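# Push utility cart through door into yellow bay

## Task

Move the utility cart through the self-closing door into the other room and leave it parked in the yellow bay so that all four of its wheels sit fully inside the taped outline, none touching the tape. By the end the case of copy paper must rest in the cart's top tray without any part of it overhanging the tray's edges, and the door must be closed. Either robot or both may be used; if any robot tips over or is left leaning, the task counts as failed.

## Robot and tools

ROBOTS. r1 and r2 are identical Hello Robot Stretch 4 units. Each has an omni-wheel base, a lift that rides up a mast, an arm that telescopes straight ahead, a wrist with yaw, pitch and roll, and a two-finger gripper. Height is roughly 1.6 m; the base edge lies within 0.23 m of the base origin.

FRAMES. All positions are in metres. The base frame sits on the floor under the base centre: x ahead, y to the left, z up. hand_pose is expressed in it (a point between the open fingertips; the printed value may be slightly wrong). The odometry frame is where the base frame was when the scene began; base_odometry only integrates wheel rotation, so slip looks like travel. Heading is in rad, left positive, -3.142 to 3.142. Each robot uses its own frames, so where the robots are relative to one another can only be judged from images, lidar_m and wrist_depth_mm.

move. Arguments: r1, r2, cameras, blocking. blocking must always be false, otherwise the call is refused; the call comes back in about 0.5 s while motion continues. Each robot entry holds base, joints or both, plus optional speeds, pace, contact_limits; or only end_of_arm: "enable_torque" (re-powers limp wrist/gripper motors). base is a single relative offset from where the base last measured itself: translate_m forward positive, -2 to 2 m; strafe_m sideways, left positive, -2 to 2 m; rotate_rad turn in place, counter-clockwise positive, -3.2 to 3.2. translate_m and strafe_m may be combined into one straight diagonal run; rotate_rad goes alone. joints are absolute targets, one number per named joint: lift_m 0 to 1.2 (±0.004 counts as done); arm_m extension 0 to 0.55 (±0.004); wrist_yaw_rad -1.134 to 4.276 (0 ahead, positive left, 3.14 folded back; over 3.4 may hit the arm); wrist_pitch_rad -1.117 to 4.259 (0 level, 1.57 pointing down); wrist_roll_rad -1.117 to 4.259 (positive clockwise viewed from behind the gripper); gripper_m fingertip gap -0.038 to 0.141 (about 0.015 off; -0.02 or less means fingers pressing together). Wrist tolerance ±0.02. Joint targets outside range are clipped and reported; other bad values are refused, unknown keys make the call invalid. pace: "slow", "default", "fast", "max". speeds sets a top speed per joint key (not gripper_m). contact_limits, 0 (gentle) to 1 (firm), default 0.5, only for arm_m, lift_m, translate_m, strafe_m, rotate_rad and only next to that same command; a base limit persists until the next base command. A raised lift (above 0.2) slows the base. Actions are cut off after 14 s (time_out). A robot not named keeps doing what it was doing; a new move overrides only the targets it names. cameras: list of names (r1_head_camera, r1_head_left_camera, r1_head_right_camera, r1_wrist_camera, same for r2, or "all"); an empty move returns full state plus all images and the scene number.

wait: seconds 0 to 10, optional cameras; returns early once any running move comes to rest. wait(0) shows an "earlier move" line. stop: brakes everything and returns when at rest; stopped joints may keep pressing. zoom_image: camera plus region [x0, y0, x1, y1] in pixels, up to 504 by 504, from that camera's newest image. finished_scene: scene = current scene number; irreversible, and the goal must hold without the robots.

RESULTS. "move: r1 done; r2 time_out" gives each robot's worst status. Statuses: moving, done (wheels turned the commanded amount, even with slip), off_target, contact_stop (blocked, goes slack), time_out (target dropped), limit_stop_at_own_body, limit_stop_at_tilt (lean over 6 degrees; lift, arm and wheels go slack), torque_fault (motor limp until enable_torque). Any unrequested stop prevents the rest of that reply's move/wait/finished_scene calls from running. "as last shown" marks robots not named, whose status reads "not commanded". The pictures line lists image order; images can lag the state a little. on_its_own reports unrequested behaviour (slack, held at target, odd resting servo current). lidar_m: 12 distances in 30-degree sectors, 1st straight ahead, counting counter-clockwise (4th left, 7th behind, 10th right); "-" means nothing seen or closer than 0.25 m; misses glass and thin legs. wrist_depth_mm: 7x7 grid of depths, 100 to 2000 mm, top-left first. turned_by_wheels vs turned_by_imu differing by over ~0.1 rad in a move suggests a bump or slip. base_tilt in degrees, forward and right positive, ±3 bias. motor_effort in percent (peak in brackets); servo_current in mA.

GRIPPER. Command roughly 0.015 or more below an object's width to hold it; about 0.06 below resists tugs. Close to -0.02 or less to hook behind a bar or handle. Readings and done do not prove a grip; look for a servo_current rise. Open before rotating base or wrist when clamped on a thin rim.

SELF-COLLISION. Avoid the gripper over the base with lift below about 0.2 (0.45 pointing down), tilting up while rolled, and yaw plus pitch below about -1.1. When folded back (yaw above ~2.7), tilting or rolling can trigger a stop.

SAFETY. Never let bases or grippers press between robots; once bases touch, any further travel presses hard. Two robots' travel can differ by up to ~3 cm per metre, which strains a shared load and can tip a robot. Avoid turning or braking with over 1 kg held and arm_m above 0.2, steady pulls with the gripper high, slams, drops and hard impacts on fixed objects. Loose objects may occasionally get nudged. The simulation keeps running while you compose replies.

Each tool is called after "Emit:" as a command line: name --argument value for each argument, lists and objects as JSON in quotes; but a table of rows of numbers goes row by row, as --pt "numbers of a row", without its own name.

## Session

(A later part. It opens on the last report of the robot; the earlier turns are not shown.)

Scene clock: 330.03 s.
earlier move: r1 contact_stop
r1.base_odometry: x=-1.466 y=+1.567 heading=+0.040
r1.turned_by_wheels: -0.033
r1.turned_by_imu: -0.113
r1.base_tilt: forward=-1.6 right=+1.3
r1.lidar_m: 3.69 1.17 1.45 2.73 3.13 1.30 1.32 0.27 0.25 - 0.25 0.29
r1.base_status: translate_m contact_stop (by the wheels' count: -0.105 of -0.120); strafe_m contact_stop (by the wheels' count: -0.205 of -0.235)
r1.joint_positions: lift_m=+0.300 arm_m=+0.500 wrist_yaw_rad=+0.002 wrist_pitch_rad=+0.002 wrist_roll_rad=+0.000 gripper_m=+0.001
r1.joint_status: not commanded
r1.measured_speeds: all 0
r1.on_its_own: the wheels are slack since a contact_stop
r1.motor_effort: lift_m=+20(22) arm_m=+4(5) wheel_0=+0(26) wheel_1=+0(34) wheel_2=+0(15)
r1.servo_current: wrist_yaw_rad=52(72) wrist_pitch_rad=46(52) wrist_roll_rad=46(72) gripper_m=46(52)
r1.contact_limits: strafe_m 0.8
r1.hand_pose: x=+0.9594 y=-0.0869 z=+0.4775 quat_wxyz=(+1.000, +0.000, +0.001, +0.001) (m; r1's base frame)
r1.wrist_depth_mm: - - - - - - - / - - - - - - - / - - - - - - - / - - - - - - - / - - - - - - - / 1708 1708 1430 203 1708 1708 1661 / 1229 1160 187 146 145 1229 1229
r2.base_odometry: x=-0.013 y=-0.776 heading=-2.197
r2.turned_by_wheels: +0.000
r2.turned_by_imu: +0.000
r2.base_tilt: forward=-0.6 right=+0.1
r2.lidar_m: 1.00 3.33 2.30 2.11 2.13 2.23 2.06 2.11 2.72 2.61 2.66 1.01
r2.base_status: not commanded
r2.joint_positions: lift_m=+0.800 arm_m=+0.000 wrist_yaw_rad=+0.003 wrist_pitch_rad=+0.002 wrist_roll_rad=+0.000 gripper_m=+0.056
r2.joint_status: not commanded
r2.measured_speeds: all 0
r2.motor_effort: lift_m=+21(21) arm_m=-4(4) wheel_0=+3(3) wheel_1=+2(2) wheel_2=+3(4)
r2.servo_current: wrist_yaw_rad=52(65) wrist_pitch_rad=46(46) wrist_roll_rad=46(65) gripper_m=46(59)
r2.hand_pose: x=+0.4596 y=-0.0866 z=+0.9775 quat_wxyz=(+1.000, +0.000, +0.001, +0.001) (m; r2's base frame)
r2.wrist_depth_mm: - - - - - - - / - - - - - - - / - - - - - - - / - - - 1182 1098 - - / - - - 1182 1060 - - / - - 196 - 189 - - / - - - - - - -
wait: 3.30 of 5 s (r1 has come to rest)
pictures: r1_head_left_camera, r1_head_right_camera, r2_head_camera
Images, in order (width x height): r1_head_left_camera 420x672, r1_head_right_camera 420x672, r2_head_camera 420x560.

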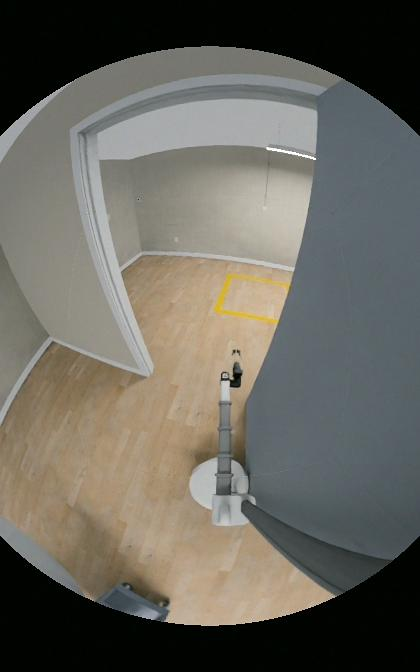

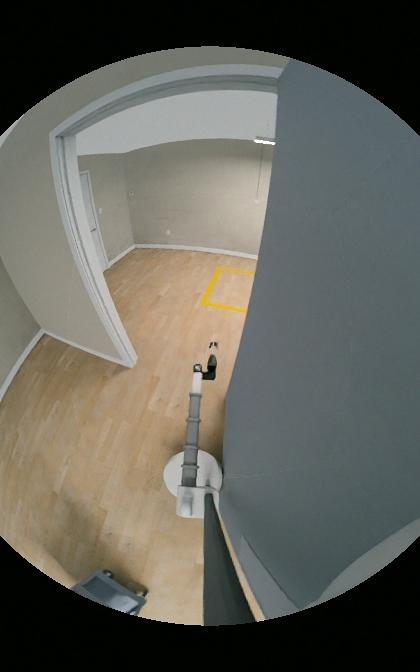

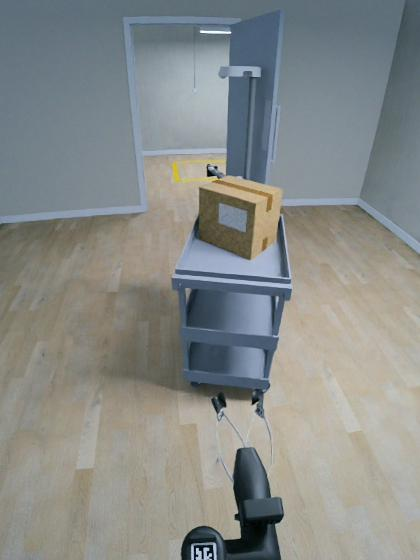

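Emit:
move --r1 '{"base": {"translate_m": -0.45}, "pace": "slow", "contact_limits": {"translate_m": 0.8}}' --blocking false

Emit:
wait --seconds 6 --cameras '["r1_head_left_camera", "r1_head_right_camera", "r2_head_camera"]'

Scene clock: 351.00 s.
move: r1 moving
r1.base_odometry: x=-1.478 y=+1.566 heading=+0.040
r1.turned_by_wheels: +0.000
r1.turned_by_imu: -0.001
r1.base_tilt: forward=-1.6 right=+1.2
r1.lidar_m: 3.70 1.18 1.45 2.76 3.09 1.30 1.33 0.27 0.25 - 0.25 0.26
r1.base_status: translate_m moving
r1.joint_positions: lift_m=+0.300 arm_m=+0.500 wrist_yaw_rad=+0.002 wrist_pitch_rad=+0.002 wrist_roll_rad=+0.000 gripper_m=+0.001
r1.joint_status: not commanded
r1.measured_speeds: translate_m=-0.048 strafe_m=+0.000 rotate_rad=+0.000 lift_m=+0.000 arm_m=+0.000 wrist_yaw_rad=+0.000 wrist_pitch_rad=+0.000 wrist_roll_rad=+0.000
r1.motor_effort: lift_m=+20(20) arm_m=+4(4) wheel_0=+0(3) wheel_1=-10(10) wheel_2=+6(10)
r1.servo_current: wrist_yaw_rad=52(59) wrist_pitch_rad=39(46) wrist_roll_rad=46(65) gripper_m=46(52)
r1.contact_limits: translate_m 0.8
r1.hand_pose: x=+0.9594 y=-0.0869 z=+0.4775 quat_wxyz=(+1.000, +0.000, +0.001, +0.001) (m; r1's base frame)
r1.wrist_depth_mm: - - - - - - - / - - - - - - - / - - - - - - - / - - - - - - - / - - - - - - - / 1708 1708 1430 203 1708 1661 1708 / 1229 1138 187 146 145 1229 1205
r2: as last shown
r2.base_tilt: forward=-0.7 right=+0.0
r2.lidar_m: 1.01 3.36 2.27 2.11 2.15 2.23 2.09 2.15 2.73 2.61 2.68 0.99
r2.motor_effort: lift_m=+21(21) arm_m=-4(4) wheel_0=+3(3) wheel_1=+2(2) wheel_2=+3(3)
r2.servo_current: wrist_yaw_rad=46(65) wrist_pitch_rad=39(46) wrist_roll_rad=52(59) gripper_m=46(52)
r2.wrist_depth_mm: - - - - - - - / - - - - - - - / - - - - - - - / - - - 1229 1098 - - / - - - 1205 1060 - - / - - 196 - 189 - - / - - - - - - -
pictures: none

Scene clock: 356.27 s.
earlier move: r1 done
r1.base_odometry: x=-1.916 y=+1.549 heading=+0.040
r1.turned_by_wheels: +0.000
r1.turned_by_imu: +0.000
r1.base_tilt: forward=-1.6 right=+1.3
r1.lidar_m: 0.56 1.54 2.21 2.84 0.96 0.91 4.22 2.26 1.89 1.87 0.33 0.25
r1.base_status: done
r1.joint_positions: lift_m=+0.300 arm_m=+0.500 wrist_yaw_rad=+0.002 wrist_pitch_rad=+0.002 wrist_roll_rad=+0.000 gripper_m=+0.001
r1.joint_status: not commanded
r1.measured_speeds: all 0
r1.motor_effort: lift_m=+20(20) arm_m=+4(4) wheel_0=+3(6) wheel_1=-2(11) wheel_2=+1(10)
r1.servo_current: wrist_yaw_rad=59(78) wrist_pitch_rad=46(52) wrist_roll_rad=52(65) gripper_m=52(59)
r1.contact_limits: translate_m 0.8
r1.hand_pose: x=+0.9594 y=-0.0869 z=+0.4775 quat_wxyz=(+1.000, +0.000, +0.001, +0.001) (m; r1's base frame)
r1.wrist_depth_mm: - - - - - 246 - / - - - - - 248 176 / - - - - - 277 166 / - - - - - 251 167 / - - - - - 252 167 / 1708 1756 1430 203 415 251 167 / 1229 1182 187 183 156 208 -
r2.base_odometry: x=-0.013 y=-0.776 heading=-2.197
r2.turned_by_wheels: +0.000
r2.turned_by_imu: +0.001
r2.base_tilt: forward=-0.7 right=+0.1
r2.lidar_m: 1.01 3.35 2.28 2.09 2.14 2.24 2.06 2.12 2.71 2.60 2.69 1.01
r2.base_status: not commanded
r2.joint_positions: lift_m=+0.800 arm_m=+0.000 wrist_yaw_rad=+0.003 wrist_pitch_rad=+0.002 wrist_roll_rad=+0.000 gripper_m=+0.056
r2.joint_status: not commanded
r2.measured_speeds: all 0
r2.motor_effort: lift_m=+21(21) arm_m=-4(4) wheel_0=+3(3) wheel_1=+2(3) wheel_2=+3(4)
r2.servo_current: wrist_yaw_rad=39(65) wrist_pitch_rad=39(52) wrist_roll_rad=52(65) gripper_m=52(52)
r2.hand_pose: x=+0.4596 y=-0.0866 z=+0.9775 quat_wxyz=(+1.000, +0.000, +0.001, +0.001) (m; r2's base frame)
r2.wrist_depth_mm: - - - - - - - / - - - - - - - / - - - - - - - / - - - 1182 1078 - - / - - - 1182 1060 - - / - - 196 - 187 - - / - - - - - - -
wait: 5.27 of 6 s (r1 has come to rest)
pictures: r1_head_left_camera, r1_head_right_camera, r2_head_camera
Images, in order (width x height): r1_head_left_camera 420x672, r1_head_right_camera 420x672, r2_head_camera 420x560.

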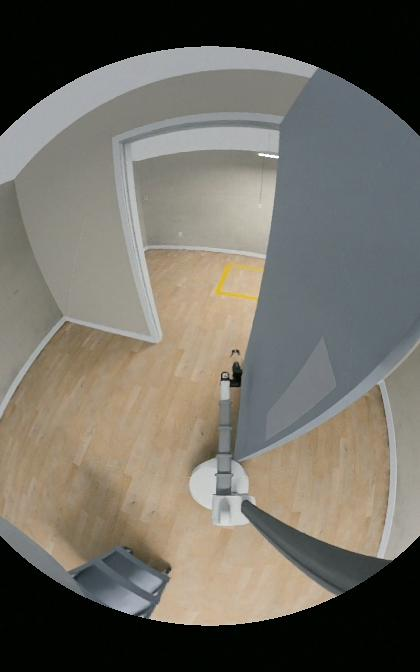

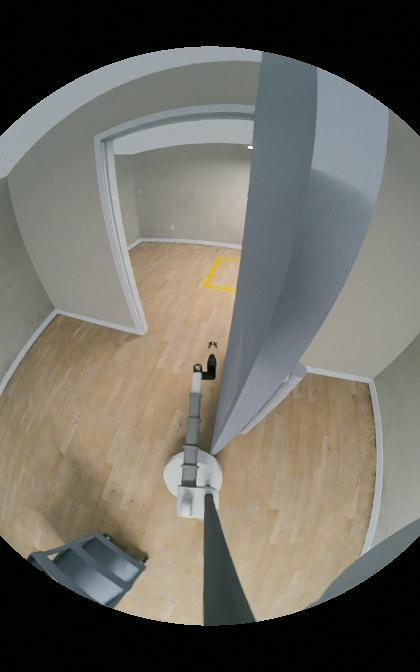

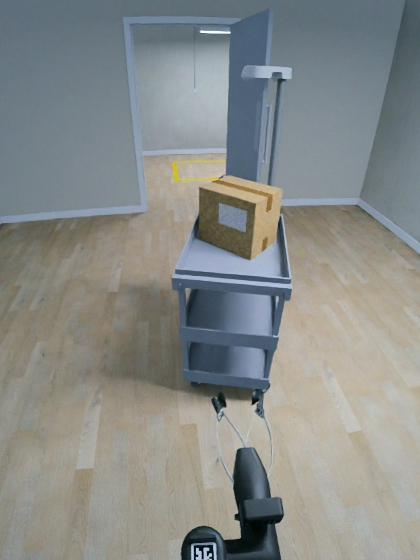

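Emit:
move --r1 '{"base": {"strafe_m": -0.12}, "pace": "slow", "contact_limits": {"strafe_m": 0.6}}' --blocking false

Emit:
wait --seconds 4 --cameras '["r1_head_left_camera", "r1_head_right_camera", "r2_head_camera"]'

Scene clock: 365.03 s.
move: r1 moving
r1.base_odometry: x=-1.917 y=+1.535 heading=+0.039
r1.turned_by_wheels: -0.001
r1.turned_by_imu: -0.002
r1.base_tilt: forward=-1.6 right=+1.3
r1.lidar_m: 0.54 1.56 2.24 2.85 0.97 0.89 4.22 2.26 1.87 1.86 1.45 0.25
r1.base_status: strafe_m moving
r1.joint_positions: lift_m=+0.300 arm_m=+0.500 wrist_yaw_rad=+0.002 wrist_pitch_rad=+0.002 wrist_roll_rad=+0.000 gripper_m=+0.001
r1.joint_status: not commanded
r1.measured_speeds: translate_m=-0.004 strafe_m=-0.056 rotate_rad=-0.004 lift_m=+0.000 arm_m=+0.000 wrist_yaw_rad=+0.000 wrist_pitch_rad=+0.000 wrist_roll_rad=+0.000
r1.motor_effort: lift_m=+20(20) arm_m=+4(4) wheel_0=+24(24) wheel_1=-4(8) wheel_2=-29(29)
r1.servo_current: wrist_yaw_rad=39(59) wrist_pitch_rad=39(52) wrist_roll_rad=33(59) gripper_m=52(52)
r1.contact_limits: strafe_m 0.6
r1.hand_pose: x=+0.9594 y=-0.0869 z=+0.4775 quat_wxyz=(+1.000, +0.000, +0.001, +0.001) (m; r1's base frame)
r1.wrist_depth_mm: - - - - - 242 - / - - - - - 221 - / - - - - - 224 - / - - - - - 225 - / - - - - - 224 161 / 1756 1708 1430 204 366 224 - / 1229 1160 187 183 156 187 -
r2: as last shown
r2.turned_by_imu: +0.000
r2.lidar_m: 1.00 3.34 2.30 2.09 2.15 2.25 2.08 2.12 2.73 2.62 2.67 1.03
r2.motor_effort: lift_m=+21(21) arm_m=-4(4) wheel_0=+3(3) wheel_1=+2(2) wheel_2=+3(3)
r2.servo_current: wrist_yaw_rad=46(59) wrist_pitch_rad=46(46) wrist_roll_rad=39(59) gripper_m=46(52)
r2.wrist_depth_mm: - - - - - - - / - - - - - - - / - - - - - - - / - - - 1229 1098 - - / - - - 1205 1078 - - / - - 196 - 188 - - / - - - - - - -
pictures: none

Scene clock: 367.90 s.
earlier move: r1 contact_stop
r1.base_odometry: x=-1.939 y=+1.559 heading=+0.131
r1.turned_by_wheels: +0.092
r1.turned_by_imu: +0.093
r1.base_tilt: forward=-1.6 right=+1.3
r1.lidar_m: 0.26 1.53 2.69 2.83 0.92 0.86 3.67 2.16 1.88 1.88 1.40 0.25
r1.base_status: strafe_m contact_stop (by the wheels' count: +0.011 of -0.120)
r1.joint_positions: lift_m=+0.300 arm_m=+0.500 wrist_yaw_rad=+0.001 wrist_pitch_rad=+0.002 wrist_roll_rad=+0.000 gripper_m=+0.001
r1.joint_status: not commanded
r1.measured_speeds: all 0
r1.on_its_own: the wheels are slack since a contact_stop
r1.motor_effort: lift_m=+20(20) arm_m=-4(4) wheel_0=-1(26) wheel_1=+0(8) wheel_2=+0(29)
r1.servo_current: wrist_yaw_rad=39(65) wrist_pitch_rad=39(52) wrist_roll_rad=46(65) gripper_m=46(52)
r1.contact_limits: strafe_m 0.6
r1.hand_pose: x=+0.9594 y=-0.0871 z=+0.4775 quat_wxyz=(+1.000, +0.000, +0.001, +0.001) (m; r1's base frame)
r1.wrist_depth_mm: - - - - - - 387 / - - - - - - 389 / - - - - - - 394 / - - - - - - 399 / - - - - - - 402 / 1464 1756 1464 203 1708 1708 357 / 1098 1160 188 183 156 1138 397
r2.base_odometry: x=-0.013 y=-0.776 heading=-2.197
r2.turned_by_wheels: +0.000
r2.turned_by_imu: +0.000
r2.base_tilt: forward=-0.7 right=+0.1
r2.lidar_m: 1.01 3.33 2.29 2.10 2.14 2.24 2.07 2.12 2.75 2.60 2.68 1.03
r2.base_status: not commanded
r2.joint_positions: lift_m=+0.800 arm_m=+0.000 wrist_yaw_rad=+0.003 wrist_pitch_rad=+0.002 wrist_roll_rad=+0.000 gripper_m=+0.056
r2.joint_status: not commanded
r2.measured_speeds: all 0
r2.motor_effort: lift_m=+21(21) arm_m=-4(4) wheel_0=+3(3) wheel_1=+2(3) wheel_2=+3(4)
r2.servo_current: wrist_yaw_rad=46(59) wrist_pitch_rad=39(46) wrist_roll_rad=39(65) gripper_m=46(59)
r2.hand_pose: x=+0.4596 y=-0.0866 z=+0.9775 quat_wxyz=(+1.000, +0.000, +0.001, +0.001) (m; r2's base frame)
r2.wrist_depth_mm: - - - - - - - / - - - - - - - / - - - - - - - / - - - 1229 1078 - - / - - - 1160 1060 - - / - - 196 - 189 - - / - - - - - - -
wait: 2.87 of 4 s (r1 has come to rest)
pictures: r1_head_left_camera, r1_head_right_camera, r2_head_camera
Images, in order (width x height): r1_head_left_camera 420x672, r1_head_right_camera 420x672, r2_head_camera 420x560.

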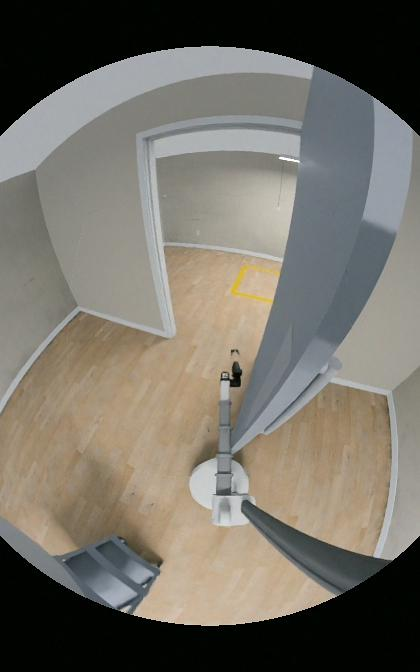

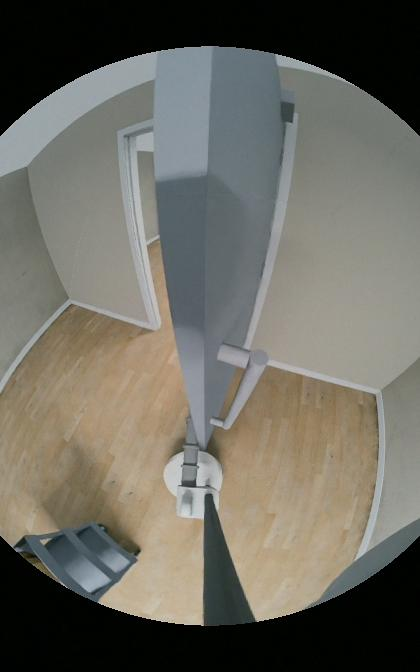

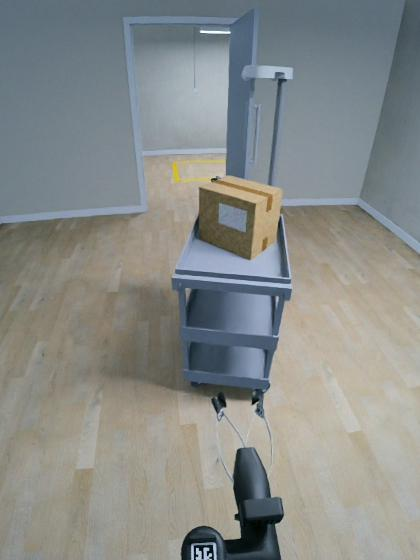

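Emit:
stop

Emit:
move --r1 '{"joints": {"arm_m": 0.25}, "pace": "slow"}' --blocking false

Emit:
wait --seconds 4 --cameras '["r1_head_left_camera", "r1_head_right_camera", "r1_head_camera"]'

Scene clock: 384.60 s.
stop: r1's wheels hold again
r1.base_odometry: x=-1.939 y=+1.559 heading=+0.131
r1.turned_by_wheels: +0.000
r1.turned_by_imu: +0.000
r1.base_tilt: forward=-1.6 right=+1.3
r1.lidar_m: 0.25 1.56 2.66 2.85 0.89 0.87 3.67 2.16 1.90 1.91 1.39 0.25
r1.base_status: strafe_m contact_stop (by the wheels' count: +0.011 of -0.120)
r1.joint_positions: lift_m=+0.300 arm_m=+0.500 wrist_yaw_rad=+0.001 wrist_pitch_rad=+0.002 wrist_roll_rad=+0.000 gripper_m=+0.001
r1.joint_status: not commanded
r1.measured_speeds: all 0
r1.motor_effort: lift_m=+20(20) arm_m=-4(4) wheel_0=+0(26) wheel_1=+0(8) wheel_2=+0(29)
r1.servo_current: wrist_yaw_rad=39(65) wrist_pitch_rad=39(52) wrist_roll_rad=46(65) gripper_m=52(52)
r1.contact_limits: strafe_m 0.6
r1.hand_pose: x=+0.9594 y=-0.0871 z=+0.4775 quat_wxyz=(+1.000, +0.000, +0.001, +0.001) (m; r1's base frame)
r1.wrist_depth_mm: - - - - - - 387 / - - - - - - 389 / - - - - - - 394 / - - - - - - 399 / - - - - - - 402 / 1464 1756 1464 202 1661 1661 355 / 1098 1160 187 183 155 1138 397
r2.base_odometry: x=-0.013 y=-0.776 heading=-2.197
r2.turned_by_wheels: +0.000
r2.turned_by_imu: +0.000
r2.base_tilt: forward=-0.6 right=+0.0
r2.lidar_m: 1.00 3.33 2.29 2.11 2.16 2.25 2.07 2.08 2.73 2.59 2.66 1.01
r2.base_status: not commanded
r2.joint_positions: lift_m=+0.800 arm_m=+0.000 wrist_yaw_rad=+0.003 wrist_pitch_rad=+0.002 wrist_roll_rad=+0.000 gripper_m=+0.056
r2.joint_status: not commanded
r2.measured_speeds: all 0
r2.motor_effort: lift_m=+21(21) arm_m=-4(4) wheel_0=+2(3) wheel_1=+2(3) wheel_2=+3(4)
r2.servo_current: wrist_yaw_rad=33(59) wrist_pitch_rad=39(46) wrist_roll_rad=39(65) gripper_m=46(59)
r2.hand_pose: x=+0.4596 y=-0.0866 z=+0.9775 quat_wxyz=(+1.000, +0.000, +0.001, +0.001) (m; r2's base frame)
r2.wrist_depth_mm: - - - - - - - / - - - - - - - / - - - - - - - / - - - 1205 1078 - - / - - - 1205 1078 - - / - - 196 - 188 - - / - - - - - - -
pictures: none

Scene clock: 385.10 s.
move: r1 moving
r1.base_odometry: x=-1.939 y=+1.559 heading=+0.131
r1.turned_by_wheels: +0.000
r1.turned_by_imu: +0.000
r1.base_tilt: forward=-1.6 right=+1.2
r1.lidar_m: 0.26 1.55 2.67 2.85 0.91 0.88 3.69 2.18 1.89 1.90 1.38 0.25
r1.base_status: not commanded
r1.joint_positions: lift_m=+0.300 arm_m=+0.487 wrist_yaw_rad=+0.001 wrist_pitch_rad=+0.002 wrist_roll_rad=+0.000 gripper_m=+0.001
r1.joint_status: arm_m moving
r1.measured_speeds: translate_m=+0.000 strafe_m=+0.000 rotate_rad=+0.000 lift_m=+0.000 arm_m=-0.049 wrist_yaw_rad=+0.000 wrist_pitch_rad=+0.000 wrist_roll_rad=+0.000
r1.motor_effort: lift_m=+20(20) arm_m=-6(7) wheel_0=+0(1) wheel_1=+0(0) wheel_2=+0(0)
r1.servo_current: wrist_yaw_rad=46(72) wrist_pitch_rad=33(46) wrist_roll_rad=46(59) gripper_m=46(52)
r1.contact_limits: strafe_m 0.6
r1.hand_pose: x=+0.9468 y=-0.0871 z=+0.4775 quat_wxyz=(+1.000, +0.000, +0.001, +0.001) (m; r1's base frame)
r1.wrist_depth_mm: - - - - - - 370 / - - - - - - 340 / - - - - - - 379 / - - - - - - 387 / - - - - - - 389 / 1430 1756 1464 203 1661 1661 345 / 1078 1160 188 183 155 1160 382
r2: as last shown
r2.base_tilt: forward=-0.7 right=+0.1
r2.lidar_m: 1.01 3.37 2.29 2.09 2.14 2.24 2.07 2.12 2.74 2.61 2.68 1.02
r2.motor_effort: lift_m=+21(21) arm_m=-4(4) wheel_0=+3(3) wheel_1=+2(3) wheel_2=+3(3)
r2.servo_current: wrist_yaw_rad=39(52) wrist_pitch_rad=33(46) wrist_roll_rad=52(59) gripper_m=39(52)
r2.wrist_depth_mm: - - - - - - - / - - - - - - - / - - - - - - - / - - - 1229 1098 - - / - - - 1182 1060 - - / - - 196 - 188 - - / - - - - - - -
pictures: none

Scene clock: 388.37 s.
earlier move: r1 done
r1.base_odometry: x=-1.939 y=+1.559 heading=+0.133
r1.turned_by_wheels: +0.001
r1.turned_by_imu: +0.001
r1.base_tilt: forward=-1.6 right=+1.3
r1.lidar_m: 0.25 1.57 2.65 2.87 0.89 0.88 3.67 2.17 1.90 1.91 1.40 0.25
r1.base_status: not commanded
r1.joint_positions: lift_m=+0.300 arm_m=+0.250 wrist_yaw_rad=+0.001 wrist_pitch_rad=+0.002 wrist_roll_rad=+0.000 gripper_m=+0.001
r1.joint_status: all done
r1.measured_speeds: all 0
r1.motor_effort: lift_m=+20(20) arm_m=-7(10) wheel_0=+8(8) wheel_1=+0(1) wheel_2=+8(9)
r1.servo_current: wrist_yaw_rad=26(78) wrist_pitch_rad=39(52) wrist_roll_rad=59(65) gripper_m=46(52)
r1.contact_limits: strafe_m 0.6
r1.hand_pose: x=+0.7097 y=-0.0871 z=+0.4775 quat_wxyz=(+1.000, +0.000, +0.001, +0.001) (m; r1's base frame)
r1.wrist_depth_mm: - - - - - 466 - / 1060 - - - - 366 - / 1008 - - - - 375 160 / 1042 - - - - 379 - / 1042 - - - - 382 182 / 1042 1756 1464 203 1661 382 180 / 1025 1098 187 183 155 243 -
r2.base_odometry: x=-0.013 y=-0.776 heading=-2.197
r2.turned_by_wheels: +0.000
r2.turned_by_imu: +0.000
r2.base_tilt: forward=-0.7 right=+0.0
r2.lidar_m: 1.00 3.34 2.30 2.10 2.15 2.25 2.06 2.13 2.74 2.61 2.63 1.02
r2.base_status: not commanded
r2.joint_positions: lift_m=+0.800 arm_m=+0.000 wrist_yaw_rad=+0.003 wrist_pitch_rad=+0.002 wrist_roll_rad=+0.000 gripper_m=+0.056
r2.joint_status: not commanded
r2.measured_speeds: all 0
r2.motor_effort: lift_m=+21(21) arm_m=-4(4) wheel_0=+3(3) wheel_1=+2(3) wheel_2=+3(3)
r2.servo_current: wrist_yaw_rad=52(65) wrist_pitch_rad=39(46) wrist_roll_rad=52(59) gripper_m=52(59)
r2.hand_pose: x=+0.4596 y=-0.0866 z=+0.9775 quat_wxyz=(+1.000, +0.000, +0.001, +0.001) (m; r2's base frame)
r2.wrist_depth_mm: - - - - - - - / - - - - - - - / - - - - - - - / - - - 1229 1060 - - / - - - 1182 1060 - - / - - 196 - 188 - - / - - - - - - -
wait: 3.27 of 4 s (r1 has come to rest)
pictures: r1_head_camera, r1_head_left_camera, r1_head_right_camera
Images, in order (width x height): r1_head_camera 420x560, r1_head_left_camera 420x672, r1_head_right_camera 420x672.

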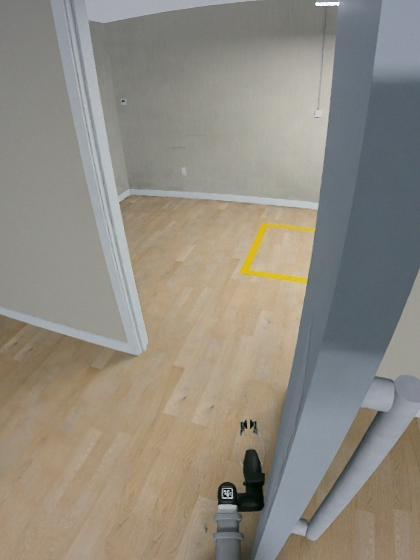

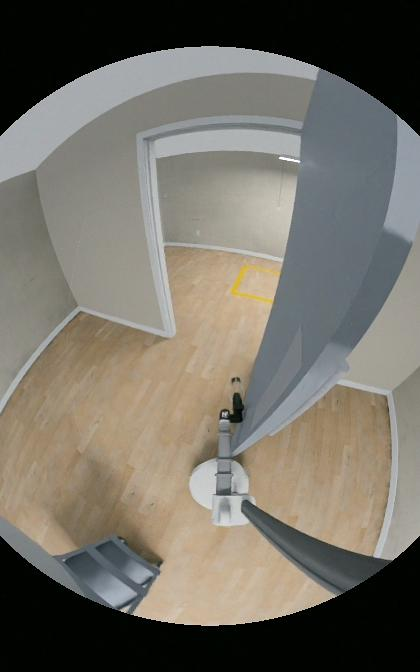

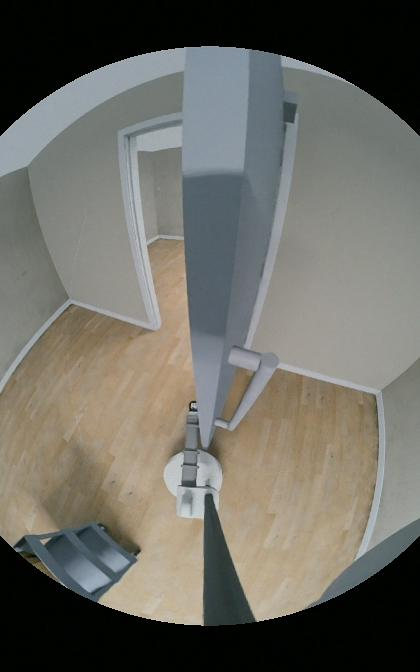

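Emit:
zoom_image --camera "r1_head_left_camera" --region '[40, 510, 190, 630]'

Emit:
zoom_image --camera "r1_head_right_camera" --region '[0, 500, 170, 630]'

Scaled by 3.360 from the camera's 420x672 image, which has a finer 600x960 frame.

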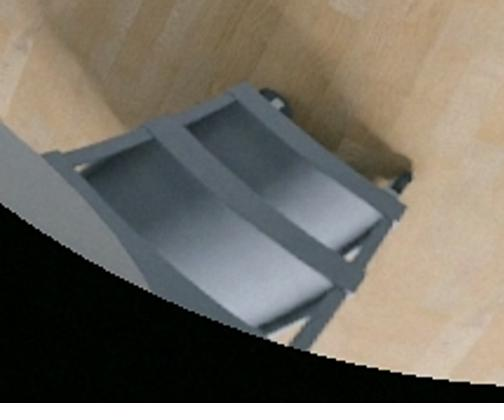

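Scaled by 2.965 from the camera's 420x672 image, which has a finer 600x960 frame.

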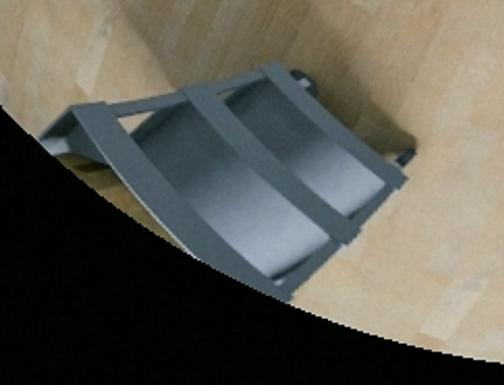

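Emit:
move --r2 '{"base": {"rotate_rad": -0.16}, "joints": {"wrist_roll_rad": 1.571, "gripper_m": 0.13}}' --blocking false

Emit:
wait --seconds 2

Emit:
move --r2 '{"base": {"translate_m": 0.25, "strafe_m": 0.16}}' --blocking false

Emit:
wait --seconds 4 --cameras '["r2_head_camera", "r2_wrist_camera", "r2_head_left_camera"]'

Emit:
zoom_image --camera "r2_head_camera" --region '[120, 150, 370, 450]'

Scene clock: 443.00 s.
move: r2 moving
r1: as last shown
r1.turned_by_wheels: +0.000
r1.turned_by_imu: +0.000
r1.base_tilt: forward=-1.5 right=+1.3
r1.lidar_m: 0.25 1.56 2.66 2.84 0.91 0.87 3.64 2.15 1.89 1.89 1.41 0.26
r1.motor_effort: lift_m=+20(20) arm_m=-7(7) wheel_0=+8(8) wheel_1=+0(0) wheel_2=+8(8)
r1.servo_current: wrist_yaw_rad=59(65) wrist_pitch_rad=46(52) wrist_roll_rad=46(52) gripper_m=52(52)
r1.contact_limits: strafe_m 0.6
r1.wrist_depth_mm: - - - - - 466 - / 1042 - - - - 364 - / 1008 - - - - 375 160 / 1042 - - - - 379 - / 1042 - - - - 382 182 / 1060 1808 1464 203 1708 379 180 / 1025 1118 187 183 156 244 -
r2.base_odometry: x=-0.013 y=-0.776 heading=-2.353
r2.turned_by_wheels: -0.156
r2.turned_by_imu: -0.151
r2.base_tilt: forward=-0.6 right=+0.1
r2.lidar_m: 1.01 3.75 2.44 2.11 2.12 2.41 2.08 2.08 2.44 2.60 2.60 3.08
r2.base_status: rotate_rad moving
r2.joint_positions: lift_m=+0.800 arm_m=+0.000 wrist_yaw_rad=+0.003 wrist_pitch_rad=+0.002 wrist_roll_rad=+0.589 gripper_m=+0.075
r2.joint_status: wrist_roll_rad moving; gripper_m moving
r2.measured_speeds: translate_m=+0.000 strafe_m=+0.000 rotate_rad=-0.156 lift_m=+0.000 arm_m=+0.000 wrist_yaw_rad=+0.000 wrist_pitch_rad=+0.000 wrist_roll_rad=+1.820
r2.motor_effort: lift_m=+21(21) arm_m=-4(4) wheel_0=+1(8) wheel_1=+4(9) wheel_2=+4(11)
r2.servo_current: wrist_yaw_rad=46(59) wrist_pitch_rad=46(46) wrist_roll_rad=85(98) gripper_m=91(104)
r2.hand_pose: x=+0.4595 y=-0.0866 z=+0.9775 quat_wxyz=(+0.957, +0.290, +0.001, +0.001) (m; r2's base frame)
r2.wrist_depth_mm: - - - - - - - / - - - - - - - / - - - - - - - / - - - 1118 - - - / - - - 1118 - - 1921 / - - 190 854 187 1808 1537 / - - - - - 1397 1308
pictures: none

Scene clock: 444.20 s.
earlier move: r2 done
r1.base_odometry: x=-1.939 y=+1.559 heading=+0.133
r1.turned_by_wheels: +0.000
r1.turned_by_imu: +0.000
r1.base_tilt: forward=-1.6 right=+1.3
r1.lidar_m: 0.25 1.56 2.69 2.85 0.91 0.86 3.68 2.15 1.89 1.90 1.41 0.25
r1.base_status: not commanded
r1.joint_positions: lift_m=+0.300 arm_m=+0.250 wrist_yaw_rad=+0.001 wrist_pitch_rad=+0.002 wrist_roll_rad=+0.000 gripper_m=+0.001
r1.joint_status: not commanded
r1.measured_speeds: all 0
r1.motor_effort: lift_m=+20(20) arm_m=-7(7) wheel_0=+7(8) wheel_1=+0(0) wheel_2=+8(8)
r1.servo_current: wrist_yaw_rad=46(65) wrist_pitch_rad=39(52) wrist_roll_rad=52(65) gripper_m=46(52)
r1.contact_limits: strafe_m 0.6
r1.hand_pose: x=+0.7097 y=-0.0871 z=+0.4775 quat_wxyz=(+1.000, +0.000, +0.001, +0.001) (m; r1's base frame)
r1.wrist_depth_mm: - - - - - 469 - / 1060 - - - - 366 - / 1025 - - - - 373 159 / 1025 - - - - 379 - / 1042 - - - - 384 182 / 1060 1708 1430 203 1618 382 180 / 1042 1098 188 184 155 242 -
r2.base_odometry: x=-0.013 y=-0.776 heading=-2.356
r2.turned_by_wheels: -0.004
r2.turned_by_imu: -0.003
r2.base_tilt: forward=-0.7 right=+0.1
r2.lidar_m: 1.00 3.72 2.46 2.10 2.08 2.42 2.07 2.08 2.46 2.63 2.61 3.04
r2.base_status: done
r2.joint_positions: lift_m=+0.800 arm_m=+0.000 wrist_yaw_rad=+0.003 wrist_pitch_rad=+0.002 wrist_roll_rad=+1.569 gripper_m=+0.130
r2.joint_status: all done
r2.measured_speeds: all 0
r2.motor_effort: lift_m=+21(21) arm_m=-4(4) wheel_0=+2(8) wheel_1=+2(9) wheel_2=+3(11)
r2.servo_current: wrist_yaw_rad=52(59) wrist_pitch_rad=39(46) wrist_roll_rad=46(98) gripper_m=52(137)
r2.hand_pose: x=+0.4595 y=-0.0866 z=+0.9775 quat_wxyz=(+0.708, +0.706, +0.001, +0.000) (m; r2's base frame)
r2.wrist_depth_mm: - - - - - - 1336 / - - - - - 1863 1336 / - - - - - 1921 1336 / - - - 1160 842 842 - / - - - 1098 854 854 - / - - 218 - 220 842 - / - - - - - - 1336
wait: 1.20 of 2 s (r2 has come to rest)
pictures: none

Scene clock: 444.70 s.
move: r2 moving
r1: as last shown
r1.base_tilt: forward=-1.6 right=+1.2
r1.lidar_m: 0.25 1.58 2.67 2.85 0.91 0.87 3.68 2.16 1.90 1.89 1.40 0.25
r1.motor_effort: lift_m=+20(20) arm_m=-7(7) wheel_0=+7(8) wheel_1=+0(1) wheel_2=+8(8)
r1.servo_current: wrist_yaw_rad=52(59) wrist_pitch_rad=46(46) wrist_roll_rad=39(52) gripper_m=46(52)
r1.contact_limits: strafe_m 0.6
r1.wrist_depth_mm: - - - - - 469 - / 1042 - - - - 362 - / 1025 - - - - 377 160 / 1025 - - - - 379 - / 1042 - - - - 384 182 / 1042 1756 1430 203 1708 382 180 / 1025 1078 187 183 156 243 -
r2.base_odometry: x=-0.020 y=-0.810 heading=-2.357
r2.turned_by_wheels: +0.000
r2.turned_by_imu: +0.000
r2.base_tilt: forward=-0.6 right=+0.1
r2.lidar_m: 0.98 3.71 2.46 2.08 2.10 2.48 2.13 2.10 2.51 2.60 2.62 3.06
r2.base_status: translate_m moving; strafe_m moving
r2.joint_positions: lift_m=+0.800 arm_m=+0.000 wrist_yaw_rad=+0.003 wrist_pitch_rad=+0.002 wrist_roll_rad=+1.569 gripper_m=+0.130
r2.joint_status: not commanded
r2.measured_speeds: translate_m=+0.115 strafe_m=+0.074 rotate_rad=+0.000 lift_m=+0.000 arm_m=+0.000 wrist_yaw_rad=+0.000 wrist_pitch_rad=+0.000 wrist_roll_rad=+0.000
r2.motor_effort: lift_m=+21(21) arm_m=-4(4) wheel_0=-4(7) wheel_1=+10(11) wheel_2=-12(12)
r2.servo_current: wrist_yaw_rad=46(52) wrist_pitch_rad=39(46) wrist_roll_rad=46(52) gripper_m=52(52)
r2.hand_pose: x=+0.4595 y=-0.0867 z=+0.9775 quat_wxyz=(+0.708, +0.706, +0.001, +0.000) (m; r2's base frame)
r2.wrist_depth_mm: - - - - - 1863 1366 / - - - - - 1983 1336 / - - - - - 1983 1366 / - - - 1098 809 809 - / - - - 1098 831 809 - / - - 218 - 195 820 - / - - - - - - 1366
pictures: none

Scene clock: 446.53 s.
earlier move: r2 done
r1.base_odometry: x=-1.939 y=+1.559 heading=+0.133
r1.turned_by_wheels: +0.000
r1.turned_by_imu: +0.000
r1.base_tilt: forward=-1.6 right=+1.2
r1.lidar_m: 0.25 1.59 2.65 2.81 0.91 0.87 3.63 2.17 1.89 1.88 1.39 0.26
r1.base_status: not commanded
r1.joint_positions: lift_m=+0.300 arm_m=+0.250 wrist_yaw_rad=+0.001 wrist_pitch_rad=+0.002 wrist_roll_rad=+0.000 gripper_m=+0.001
r1.joint_status: not commanded
r1.measured_speeds: all 0
r1.motor_effort: lift_m=+20(20) arm_m=-7(7) wheel_0=+7(8) wheel_1=+0(1) wheel_2=+8(8)
r1.servo_current: wrist_yaw_rad=46(78) wrist_pitch_rad=39(52) wrist_roll_rad=46(65) gripper_m=46(59)
r1.contact_limits: strafe_m 0.6
r1.hand_pose: x=+0.7097 y=-0.0871 z=+0.4775 quat_wxyz=(+1.000, +0.000, +0.001, +0.001) (m; r1's base frame)
r1.wrist_depth_mm: - - - - - 466 - / 1060 - - - - 366 - / 1025 - - - - 375 160 / 1008 - - - - 379 - / 1042 - - - - 382 182 / 1042 1756 1499 203 1708 379 180 / 1025 1078 187 183 156 243 -
r2.base_odometry: x=-0.076 y=-1.066 heading=-2.357
r2.turned_by_wheels: +0.000
r2.turned_by_imu: +0.001
r2.base_tilt: forward=-0.7 right=+0.0
r2.lidar_m: 0.75 3.43 2.37 2.05 2.02 2.40 2.35 2.36 2.76 2.69 2.71 0.79
r2.base_status: done
r2.joint_positions: lift_m=+0.800 arm_m=+0.000 wrist_yaw_rad=+0.003 wrist_pitch_rad=+0.002 wrist_roll_rad=+1.569 gripper_m=+0.130
r2.joint_status: not commanded
r2.measured_speeds: all 0
r2.motor_effort: lift_m=+21(21) arm_m=-4(4) wheel_0=-5(9) wheel_1=+3(12) wheel_2=-5(13)
r2.servo_current: wrist_yaw_rad=46(65) wrist_pitch_rad=39(46) wrist_roll_rad=46(59) gripper_m=52(59)
r2.hand_pose: x=+0.4595 y=-0.0867 z=+0.9775 quat_wxyz=(+0.708, +0.706, +0.001, +0.000) (m; r2's base frame)
r2.wrist_depth_mm: - - - - - 1921 1366 / - - - - 591 1983 585 / - - - 891 591 1182 597 / - - - 866 597 1182 597 / - - - 960 597 - 609 / - - 217 - 213 1576 609 / - - - - - - 1366
wait: 1.83 of 4 s (r2 has come to rest)
pictures: r2_head_camera, r2_head_left_camera, r2_wrist_camera
Images, in order (width x height): r2_head_camera 420x560, r2_head_left_camera 420x672, r2_wrist_camera 616x392.

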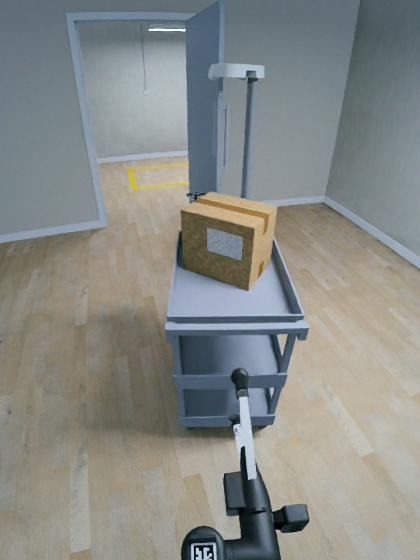

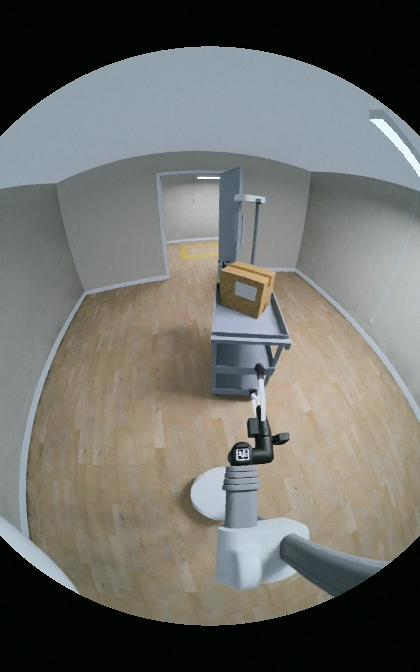

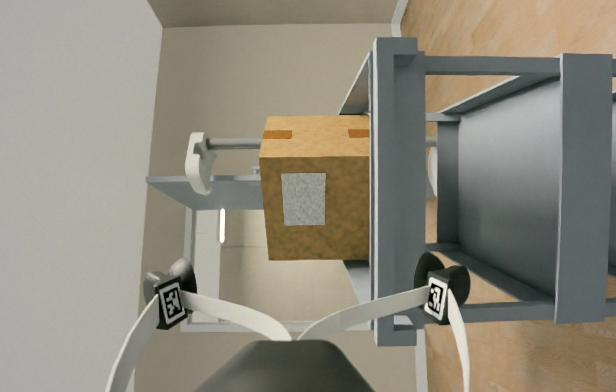

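Scaled by 1.680 from the camera's 420x560 image, which has a finer 1200x1600 frame.

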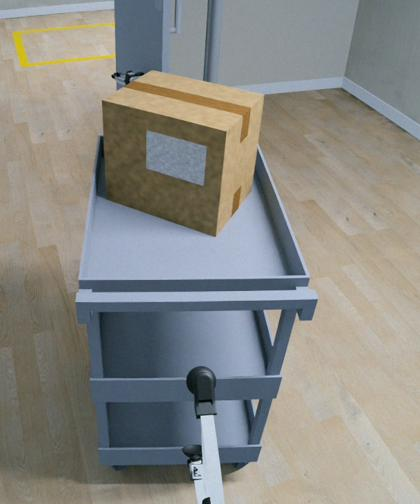

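Emit:
zoom_image --camera "r2_wrist_camera" --region '[330, 20, 480, 370]'

Emit:
zoom_image --camera "r2_head_camera" --region '[155, 290, 320, 360]'

Scaled by 1.440.

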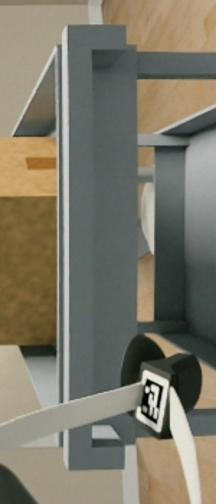

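Scaled by 3.055 from the camera's 420x560 image, which has a finer 1200x1600 frame.

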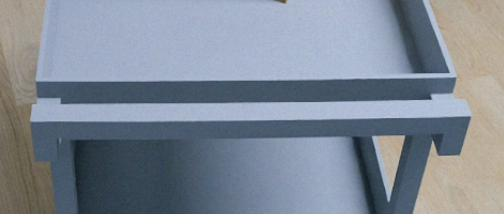

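Emit:
move --r2 '{"base": {"translate_m": 0.2, "strafe_m": -0.02}, "joints": {"lift_m": 0.663}}' --blocking false

Emit:
wait --seconds 4 --cameras '["r2_head_camera", "r2_wrist_camera"]'

Scene clock: 478.80 s.
move: r2 moving
r1: as last shown
r1.base_tilt: forward=-1.6 right=+1.3
r1.lidar_m: 0.25 1.59 2.68 2.84 0.90 0.87 3.65 2.15 1.88 1.90 1.40 0.25
r1.motor_effort: lift_m=+20(20) arm_m=-7(7) wheel_0=+7(8) wheel_1=+0(0) wheel_2=+8(8)
r1.servo_current: wrist_yaw_rad=59(59) wrist_pitch_rad=46(52) wrist_roll_rad=39(65) gripper_m=46(52)
r1.contact_limits: strafe_m 0.6
r1.wrist_depth_mm: - - - - - 462 - / 1025 - - - - 364 - / 1025 - - - - 375 160 / 1042 - - - - 382 - / 1060 - - - - 382 182 / 1042 1708 1430 204 1708 379 181 / 1042 1098 188 183 155 244 -
r2.base_odometry: x=-0.101 y=-1.086 heading=-2.357
r2.turned_by_wheels: +0.000
r2.turned_by_imu: +0.001
r2.base_tilt: forward=-0.7 right=+0.1
r2.lidar_m: 0.74 3.42 2.38 2.04 2.03 2.44 2.39 2.40 2.81 2.69 2.69 0.76
r2.base_status: translate_m moving; strafe_m moving
r2.joint_positions: lift_m=+0.762 arm_m=+0.000 wrist_yaw_rad=+0.003 wrist_pitch_rad=+0.002 wrist_roll_rad=+1.569 gripper_m=+0.130
r2.joint_status: lift_m moving
r2.measured_speeds: translate_m=+0.123 strafe_m=-0.011 rotate_rad=+0.001 lift_m=-0.146 arm_m=+0.000 wrist_yaw_rad=+0.000 wrist_pitch_rad=+0.000 wrist_roll_rad=+0.000
r2.motor_effort: lift_m=+13(19) arm_m=-4(4) wheel_0=+4(11) wheel_1=+7(8) wheel_2=-12(13)
r2.servo_current: wrist_yaw_rad=46(59) wrist_pitch_rad=39(46) wrist_roll_rad=39(59) gripper_m=52(52)
r2.hand_pose: x=+0.4595 y=-0.0867 z=+0.9401 quat_wxyz=(+0.708, +0.706, +0.001, +0.000) (m; r2's base frame)
r2.wrist_depth_mm: - - - - - 1863 1281 / - - - - 559 1863 564 / - - - 842 564 1118 559 / - - - 842 564 - 569 / - - - 931 574 - 574 / - - 218 - 220 - 580 / - - - - - - 1308
pictures: none

Scene clock: 480.37 s.
earlier move: r2 done
r1.base_odometry: x=-1.939 y=+1.559 heading=+0.133
r1.turned_by_wheels: +0.000
r1.turned_by_imu: +0.000
r1.base_tilt: forward=-1.5 right=+1.3
r1.lidar_m: 0.25 1.58 2.66 2.84 0.89 0.87 3.71 2.18 1.89 1.90 1.39 0.25
r1.base_status: not commanded
r1.joint_positions: lift_m=+0.300 arm_m=+0.250 wrist_yaw_rad=+0.001 wrist_pitch_rad=+0.002 wrist_roll_rad=+0.000 gripper_m=+0.001
r1.joint_status: not commanded
r1.measured_speeds: all 0
r1.motor_effort: lift_m=+20(20) arm_m=-7(7) wheel_0=+7(8) wheel_1=+0(1) wheel_2=+8(8)
r1.servo_current: wrist_yaw_rad=46(65) wrist_pitch_rad=39(52) wrist_roll_rad=52(65) gripper_m=46(59)
r1.contact_limits: strafe_m 0.6
r1.hand_pose: x=+0.7097 y=-0.0871 z=+0.4775 quat_wxyz=(+1.000, +0.000, +0.001, +0.001) (m; r1's base frame)
r1.wrist_depth_mm: - - - - - 462 - / 1042 - - - - 366 - / 1025 - - - - 375 160 / 1025 - - - - 379 - / 1042 - - - - 382 182 / 1060 1708 1464 204 1661 379 180 / 1025 1098 188 183 155 243 -
r2.base_odometry: x=-0.232 y=-1.193 heading=-2.357
r2.turned_by_wheels: +0.000
r2.turned_by_imu: +0.000
r2.base_tilt: forward=-0.7 right=+0.0
r2.lidar_m: 0.56 3.26 2.43 2.11 2.11 2.50 2.56 2.54 3.01 2.64 2.64 0.59
r2.base_status: done
r2.joint_positions: lift_m=+0.663 arm_m=+0.000 wrist_yaw_rad=+0.003 wrist_pitch_rad=+0.002 wrist_roll_rad=+1.569 gripper_m=+0.130
r2.joint_status: all done
r2.measured_speeds: all 0
r2.motor_effort: lift_m=+14(19) arm_m=-4(4) wheel_0=+2(11) wheel_1=+4(8) wheel_2=-3(14)
r2.servo_current: wrist_yaw_rad=52(59) wrist_pitch_rad=46(46) wrist_roll_rad=52(59) gripper_m=52(59)
r2.hand_pose: x=+0.4595 y=-0.0867 z=+0.8411 quat_wxyz=(+0.708, +0.706, +0.001, +0.000) (m; r2's base frame)
r2.wrist_depth_mm: - - - 384 410 394 394 / - - - 392 - 788 - / - - 676 392 - - - / - - 654 397 - - 399 / - - 732 399 - - 404 / - - 218 402 213 - 407 / - - - - - 1756 410
wait: 1.57 of 4 s (r2 has come to rest)
pictures: r2_head_camera, r2_wrist_camera
Images, in order (width x height): r2_head_camera 420x560, r2_wrist_camera 616x392.

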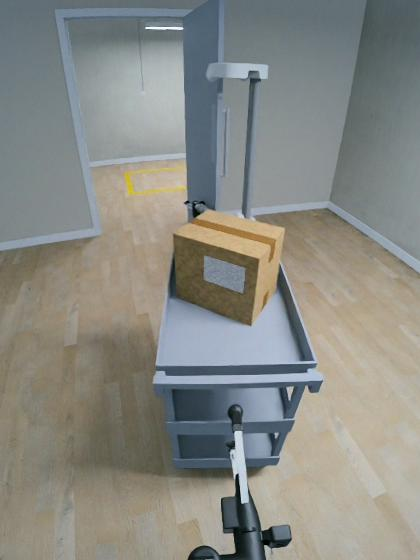

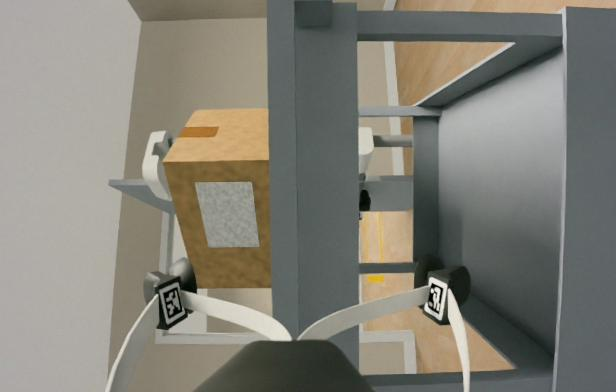

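Emit:
move --r2 '{"base": {"rotate_rad": -0.055}, "joints": {"lift_m": 0.69}}' --blocking false

Emit:
wait --seconds 1.5

Emit:
move --r2 '{"base": {"translate_m": 0.05, "strafe_m": 0.035}, "joints": {"arm_m": 0.1}, "pace": "slow"}' --blocking false

Emit:
wait --seconds 3 --cameras '["r2_head_camera", "r2_wrist_camera"]'

Scene clock: 496.27 s.
move: r2 moving
r1: as last shown
r1.base_tilt: forward=-1.6 right=+1.2
r1.lidar_m: 0.25 1.56 2.67 2.83 0.90 0.86 3.67 2.15 1.89 1.91 1.39 0.25
r1.motor_effort: lift_m=+20(20) arm_m=-7(7) wheel_0=+7(8) wheel_1=+0(0) wheel_2=+8(8)
r1.servo_current: wrist_yaw_rad=52(65) wrist_pitch_rad=39(46) wrist_roll_rad=59(59) gripper_m=46(52)
r1.contact_limits: strafe_m 0.6
r1.wrist_depth_mm: - - - - - 466 - / 1060 - - - - 366 - / 1008 - - - - 375 160 / 1008 - - - - 379 - / 1042 - - - - 384 182 / 1042 1756 1464 204 1661 379 180 / 1042 1078 187 183 156 243 -
r2.base_odometry: x=-0.232 y=-1.193 heading=-2.411
r2.turned_by_wheels: -0.054
r2.turned_by_imu: -0.052
r2.base_tilt: forward=-0.6 right=+0.1
r2.lidar_m: 0.55 3.27 2.52 2.13 2.09 2.37 2.55 2.53 2.91 2.64 2.63 0.61
r2.base_status: rotate_rad moving
r2.joint_positions: lift_m=+0.688 arm_m=+0.000 wrist_yaw_rad=+0.003 wrist_pitch_rad=+0.002 wrist_roll_rad=+1.569 gripper_m=+0.130
r2.joint_status: lift_m moving
r2.measured_speeds: translate_m=+0.000 strafe_m=+0.000 rotate_rad=+0.000 lift_m=+0.034 arm_m=+0.000 wrist_yaw_rad=+0.000 wrist_pitch_rad=+0.000 wrist_roll_rad=+0.000
r2.motor_effort: lift_m=+21(23) arm_m=-4(4) wheel_0=+5(7) wheel_1=+4(8) wheel_2=+5(7)
r2.servo_current: wrist_yaw_rad=39(52) wrist_pitch_rad=39(52) wrist_roll_rad=46(59) gripper_m=52(52)
r2.hand_pose: x=+0.4595 y=-0.0867 z=+0.8661 quat_wxyz=(+0.708, +0.706, +0.001, +0.000) (m; r2's base frame)
r2.wrist_depth_mm: - - - - - 1708 1182 / - - - 404 410 549 410 / - - - 407 1008 - - / - - 634 410 1008 - - / - - 699 407 407 - - / - - 218 404 212 - - / - - - - - - -
pictures: none

Scene clock: 496.63 s.
earlier move: r2 done
r1.base_odometry: x=-1.939 y=+1.559 heading=+0.133
r1.turned_by_wheels: +0.000
r1.turned_by_imu: +0.000
r1.base_tilt: forward=-1.6 right=+1.3
r1.lidar_m: 0.25 1.55 2.68 2.82 0.91 0.87 3.69 2.13 1.87 1.91 1.41 0.25
r1.base_status: not commanded
r1.joint_positions: lift_m=+0.300 arm_m=+0.250 wrist_yaw_rad=+0.001 wrist_pitch_rad=+0.002 wrist_roll_rad=+0.000 gripper_m=+0.001
r1.joint_status: not commanded
r1.measured_speeds: all 0
r1.motor_effort: lift_m=+20(20) arm_m=-7(7) wheel_0=+7(8) wheel_1=+0(0) wheel_2=+8(8)
r1.servo_current: wrist_yaw_rad=33(65) wrist_pitch_rad=46(46) wrist_roll_rad=52(72) gripper_m=52(52)
r1.contact_limits: strafe_m 0.6
r1.hand_pose: x=+0.7097 y=-0.0871 z=+0.4775 quat_wxyz=(+1.000, +0.000, +0.001, +0.001) (m; r1's base frame)
r1.wrist_depth_mm: - - - - - 466 - / 1042 - - - - 366 - / 1025 - - - - 375 159 / 1025 - - - - 382 - / 1042 - - - - 382 181 / 1025 1756 1430 204 1708 379 180 / 1042 1078 187 183 155 244 -
r2.base_odometry: x=-0.232 y=-1.193 heading=-2.411
r2.turned_by_wheels: +0.000
r2.turned_by_imu: +0.000
r2.base_tilt: forward=-0.7 right=+0.1
r2.lidar_m: 0.56 3.28 2.54 2.13 2.10 2.39 2.56 2.56 2.89 2.65 2.61 0.58
r2.base_status: done
r2.joint_positions: lift_m=+0.690 arm_m=+0.000 wrist_yaw_rad=+0.003 wrist_pitch_rad=+0.002 wrist_roll_rad=+1.569 gripper_m=+0.130
r2.joint_status: all done
r2.measured_speeds: all 0
r2.motor_effort: lift_m=+21(23) arm_m=-4(4) wheel_0=+3(7) wheel_1=+4(8) wheel_2=+5(7)
r2.servo_current: wrist_yaw_rad=65(65) wrist_pitch_rad=39(52) wrist_roll_rad=46(59) gripper_m=46(59)
r2.hand_pose: x=+0.4595 y=-0.0867 z=+0.8675 quat_wxyz=(+0.708, +0.706, +0.001, +0.000) (m; r2's base frame)
r2.wrist_depth_mm: - - - - - 1756 1205 / - - - 407 413 603 413 / - - - 410 407 - - / - - 640 407 991 - - / - - 691 410 407 - - / - - 219 407 213 - - / - - - - - - -
wait: 0.37 of 1.5 s (r2 has come to rest)
pictures: none

Scene clock: 497.13 s.
move: r2 moving
r1: as last shown
r1.base_tilt: forward=-1.6 right=+1.2
r1.lidar_m: 0.25 1.56 2.66 2.85 0.89 0.87 3.67 2.18 1.89 1.91 1.38 0.25
r1.motor_effort: lift_m=+20(20) arm_m=-7(7) wheel_0=+7(8) wheel_1=+0(1) wheel_2=+8(8)
r1.servo_current: wrist_yaw_rad=39(72) wrist_pitch_rad=39(46) wrist_roll_rad=52(59) gripper_m=52(52)
r1.contact_limits: strafe_m 0.6
r1.wrist_depth_mm: - - - - - 466 - / 1042 - - - - 364 - / 1025 - - - - 375 160 / 1025 - - - - 379 - / 1060 - - - - 379 181 / 1042 1708 1499 204 1661 377 180 / 1025 1098 187 183 155 243 -
r2.base_odometry: x=-0.235 y=-1.206 heading=-2.411
r2.turned_by_wheels: +0.000
r2.turned_by_imu: +0.000
r2.base_tilt: forward=-0.7 right=+0.1
r2.lidar_m: 0.55 3.26 2.52 2.10 2.09 2.37 2.56 2.56 2.92 2.63 2.64 0.59
r2.base_status: translate_m moving; strafe_m moving
r2.joint_positions: lift_m=+0.690 arm_m=+0.012 wrist_yaw_rad=+0.003 wrist_pitch_rad=+0.002 wrist_roll_rad=+1.569 gripper_m=+0.130
r2.joint_status: arm_m moving
r2.measured_speeds: translate_m=+0.044 strafe_m=+0.030 rotate_rad=+0.002 lift_m=+0.000 arm_m=+0.049 wrist_yaw_rad=+0.000 wrist_pitch_rad=+0.000 wrist_roll_rad=+0.000
r2.motor_effort: lift_m=+21(21) arm_m=+12(12) wheel_0=-3(5) wheel_1=+6(9) wheel_2=-9(9)
r2.servo_current: wrist_yaw_rad=46(65) wrist_pitch_rad=39(46) wrist_roll_rad=39(52) gripper_m=52(59)
r2.hand_pose: x=+0.4720 y=-0.0867 z=+0.8675 quat_wxyz=(+0.708, +0.706, +0.001, +0.000) (m; r2's base frame)
r2.wrist_depth_mm: - - - 349 - 1576 1160 / - - - 389 397 1618 496 / - - - 387 387 917 - / - - 621 387 387 - - / - - 668 387 384 - - / - - 217 387 213 - - / - - - - - 1921 -
pictures: none

Scene clock: 498.93 s.
earlier move: r2 done
r1.base_odometry: x=-1.939 y=+1.559 heading=+0.133
r1.turned_by_wheels: +0.000
r1.turned_by_imu: +0.000
r1.base_tilt: forward=-1.6 right=+1.3
r1.lidar_m: 0.25 1.58 2.67 2.84 0.91 0.86 3.67 2.16 1.89 1.90 1.42 0.25
r1.base_status: not commanded
r1.joint_positions: lift_m=+0.300 arm_m=+0.250 wrist_yaw_rad=+0.001 wrist_pitch_rad=+0.002 wrist_roll_rad=+0.000 gripper_m=+0.001
r1.joint_status: not commanded
r1.measured_speeds: all 0
r1.motor_effort: lift_m=+20(20) arm_m=-7(7) wheel_0=+8(8) wheel_1=+0(1) wheel_2=+8(8)
r1.servo_current: wrist_yaw_rad=65(72) wrist_pitch_rad=39(46) wrist_roll_rad=52(65) gripper_m=46(52)
r1.contact_limits: strafe_m 0.6
r1.hand_pose: x=+0.7097 y=-0.0871 z=+0.4775 quat_wxyz=(+1.000, +0.000, +0.001, +0.001) (m; r1's base frame)
r1.wrist_depth_mm: - - - - - 469 - / 1025 - - - - 366 - / 1025 - - - - 377 160 / 1025 - - - - 379 - / 1042 - - - - 382 182 / 1042 1808 1430 203 1708 379 181 / 1025 1078 188 183 156 243 -
r2.base_odometry: x=-0.246 y=-1.252 heading=-2.411
r2.turned_by_wheels: +0.000
r2.turned_by_imu: +0.000
r2.base_tilt: forward=-0.7 right=+0.1
r2.lidar_m: 0.51 3.21 2.50 2.12 2.09 2.37 2.61 2.59 2.99 2.66 2.63 0.54
r2.base_status: done
r2.joint_positions: lift_m=+0.690 arm_m=+0.100 wrist_yaw_rad=+0.003 wrist_pitch_rad=+0.002 wrist_roll_rad=+1.569 gripper_m=+0.130
r2.joint_status: all done
r2.measured_speeds: all 0
r2.motor_effort: lift_m=+21(21) arm_m=+7(12) wheel_0=-3(7) wheel_1=+5(9) wheel_2=-6(9)
r2.servo_current: wrist_yaw_rad=52(65) wrist_pitch_rad=39(46) wrist_roll_rad=39(59) gripper_m=52(59)
r2.hand_pose: x=+0.5593 y=-0.0867 z=+0.8675 quat_wxyz=(+0.708, +0.706, +0.001, +0.000) (m; r2's base frame)
r2.wrist_depth_mm: - - - 196 255 1756 1182 / - - - 196 256 1576 - / - - 530 196 256 842 - / - - 496 196 256 854 - / - - 539 196 256 854 - / - - 585 196 256 - - / - - - - 255 1756 508
wait: 1.80 of 3 s (r2 has come to rest)
pictures: r2_head_camera, r2_wrist_camera
Images, in order (width x height): r2_head_camera 420x560, r2_wrist_camera 616x392.

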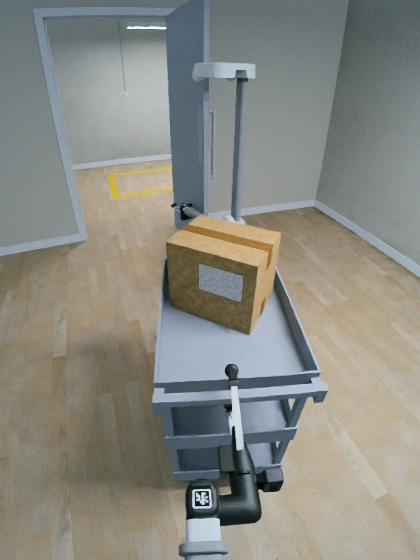

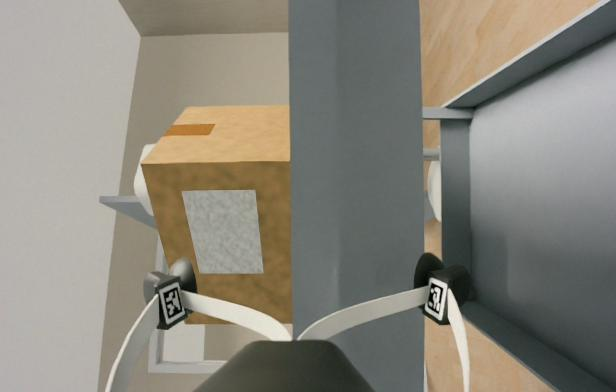

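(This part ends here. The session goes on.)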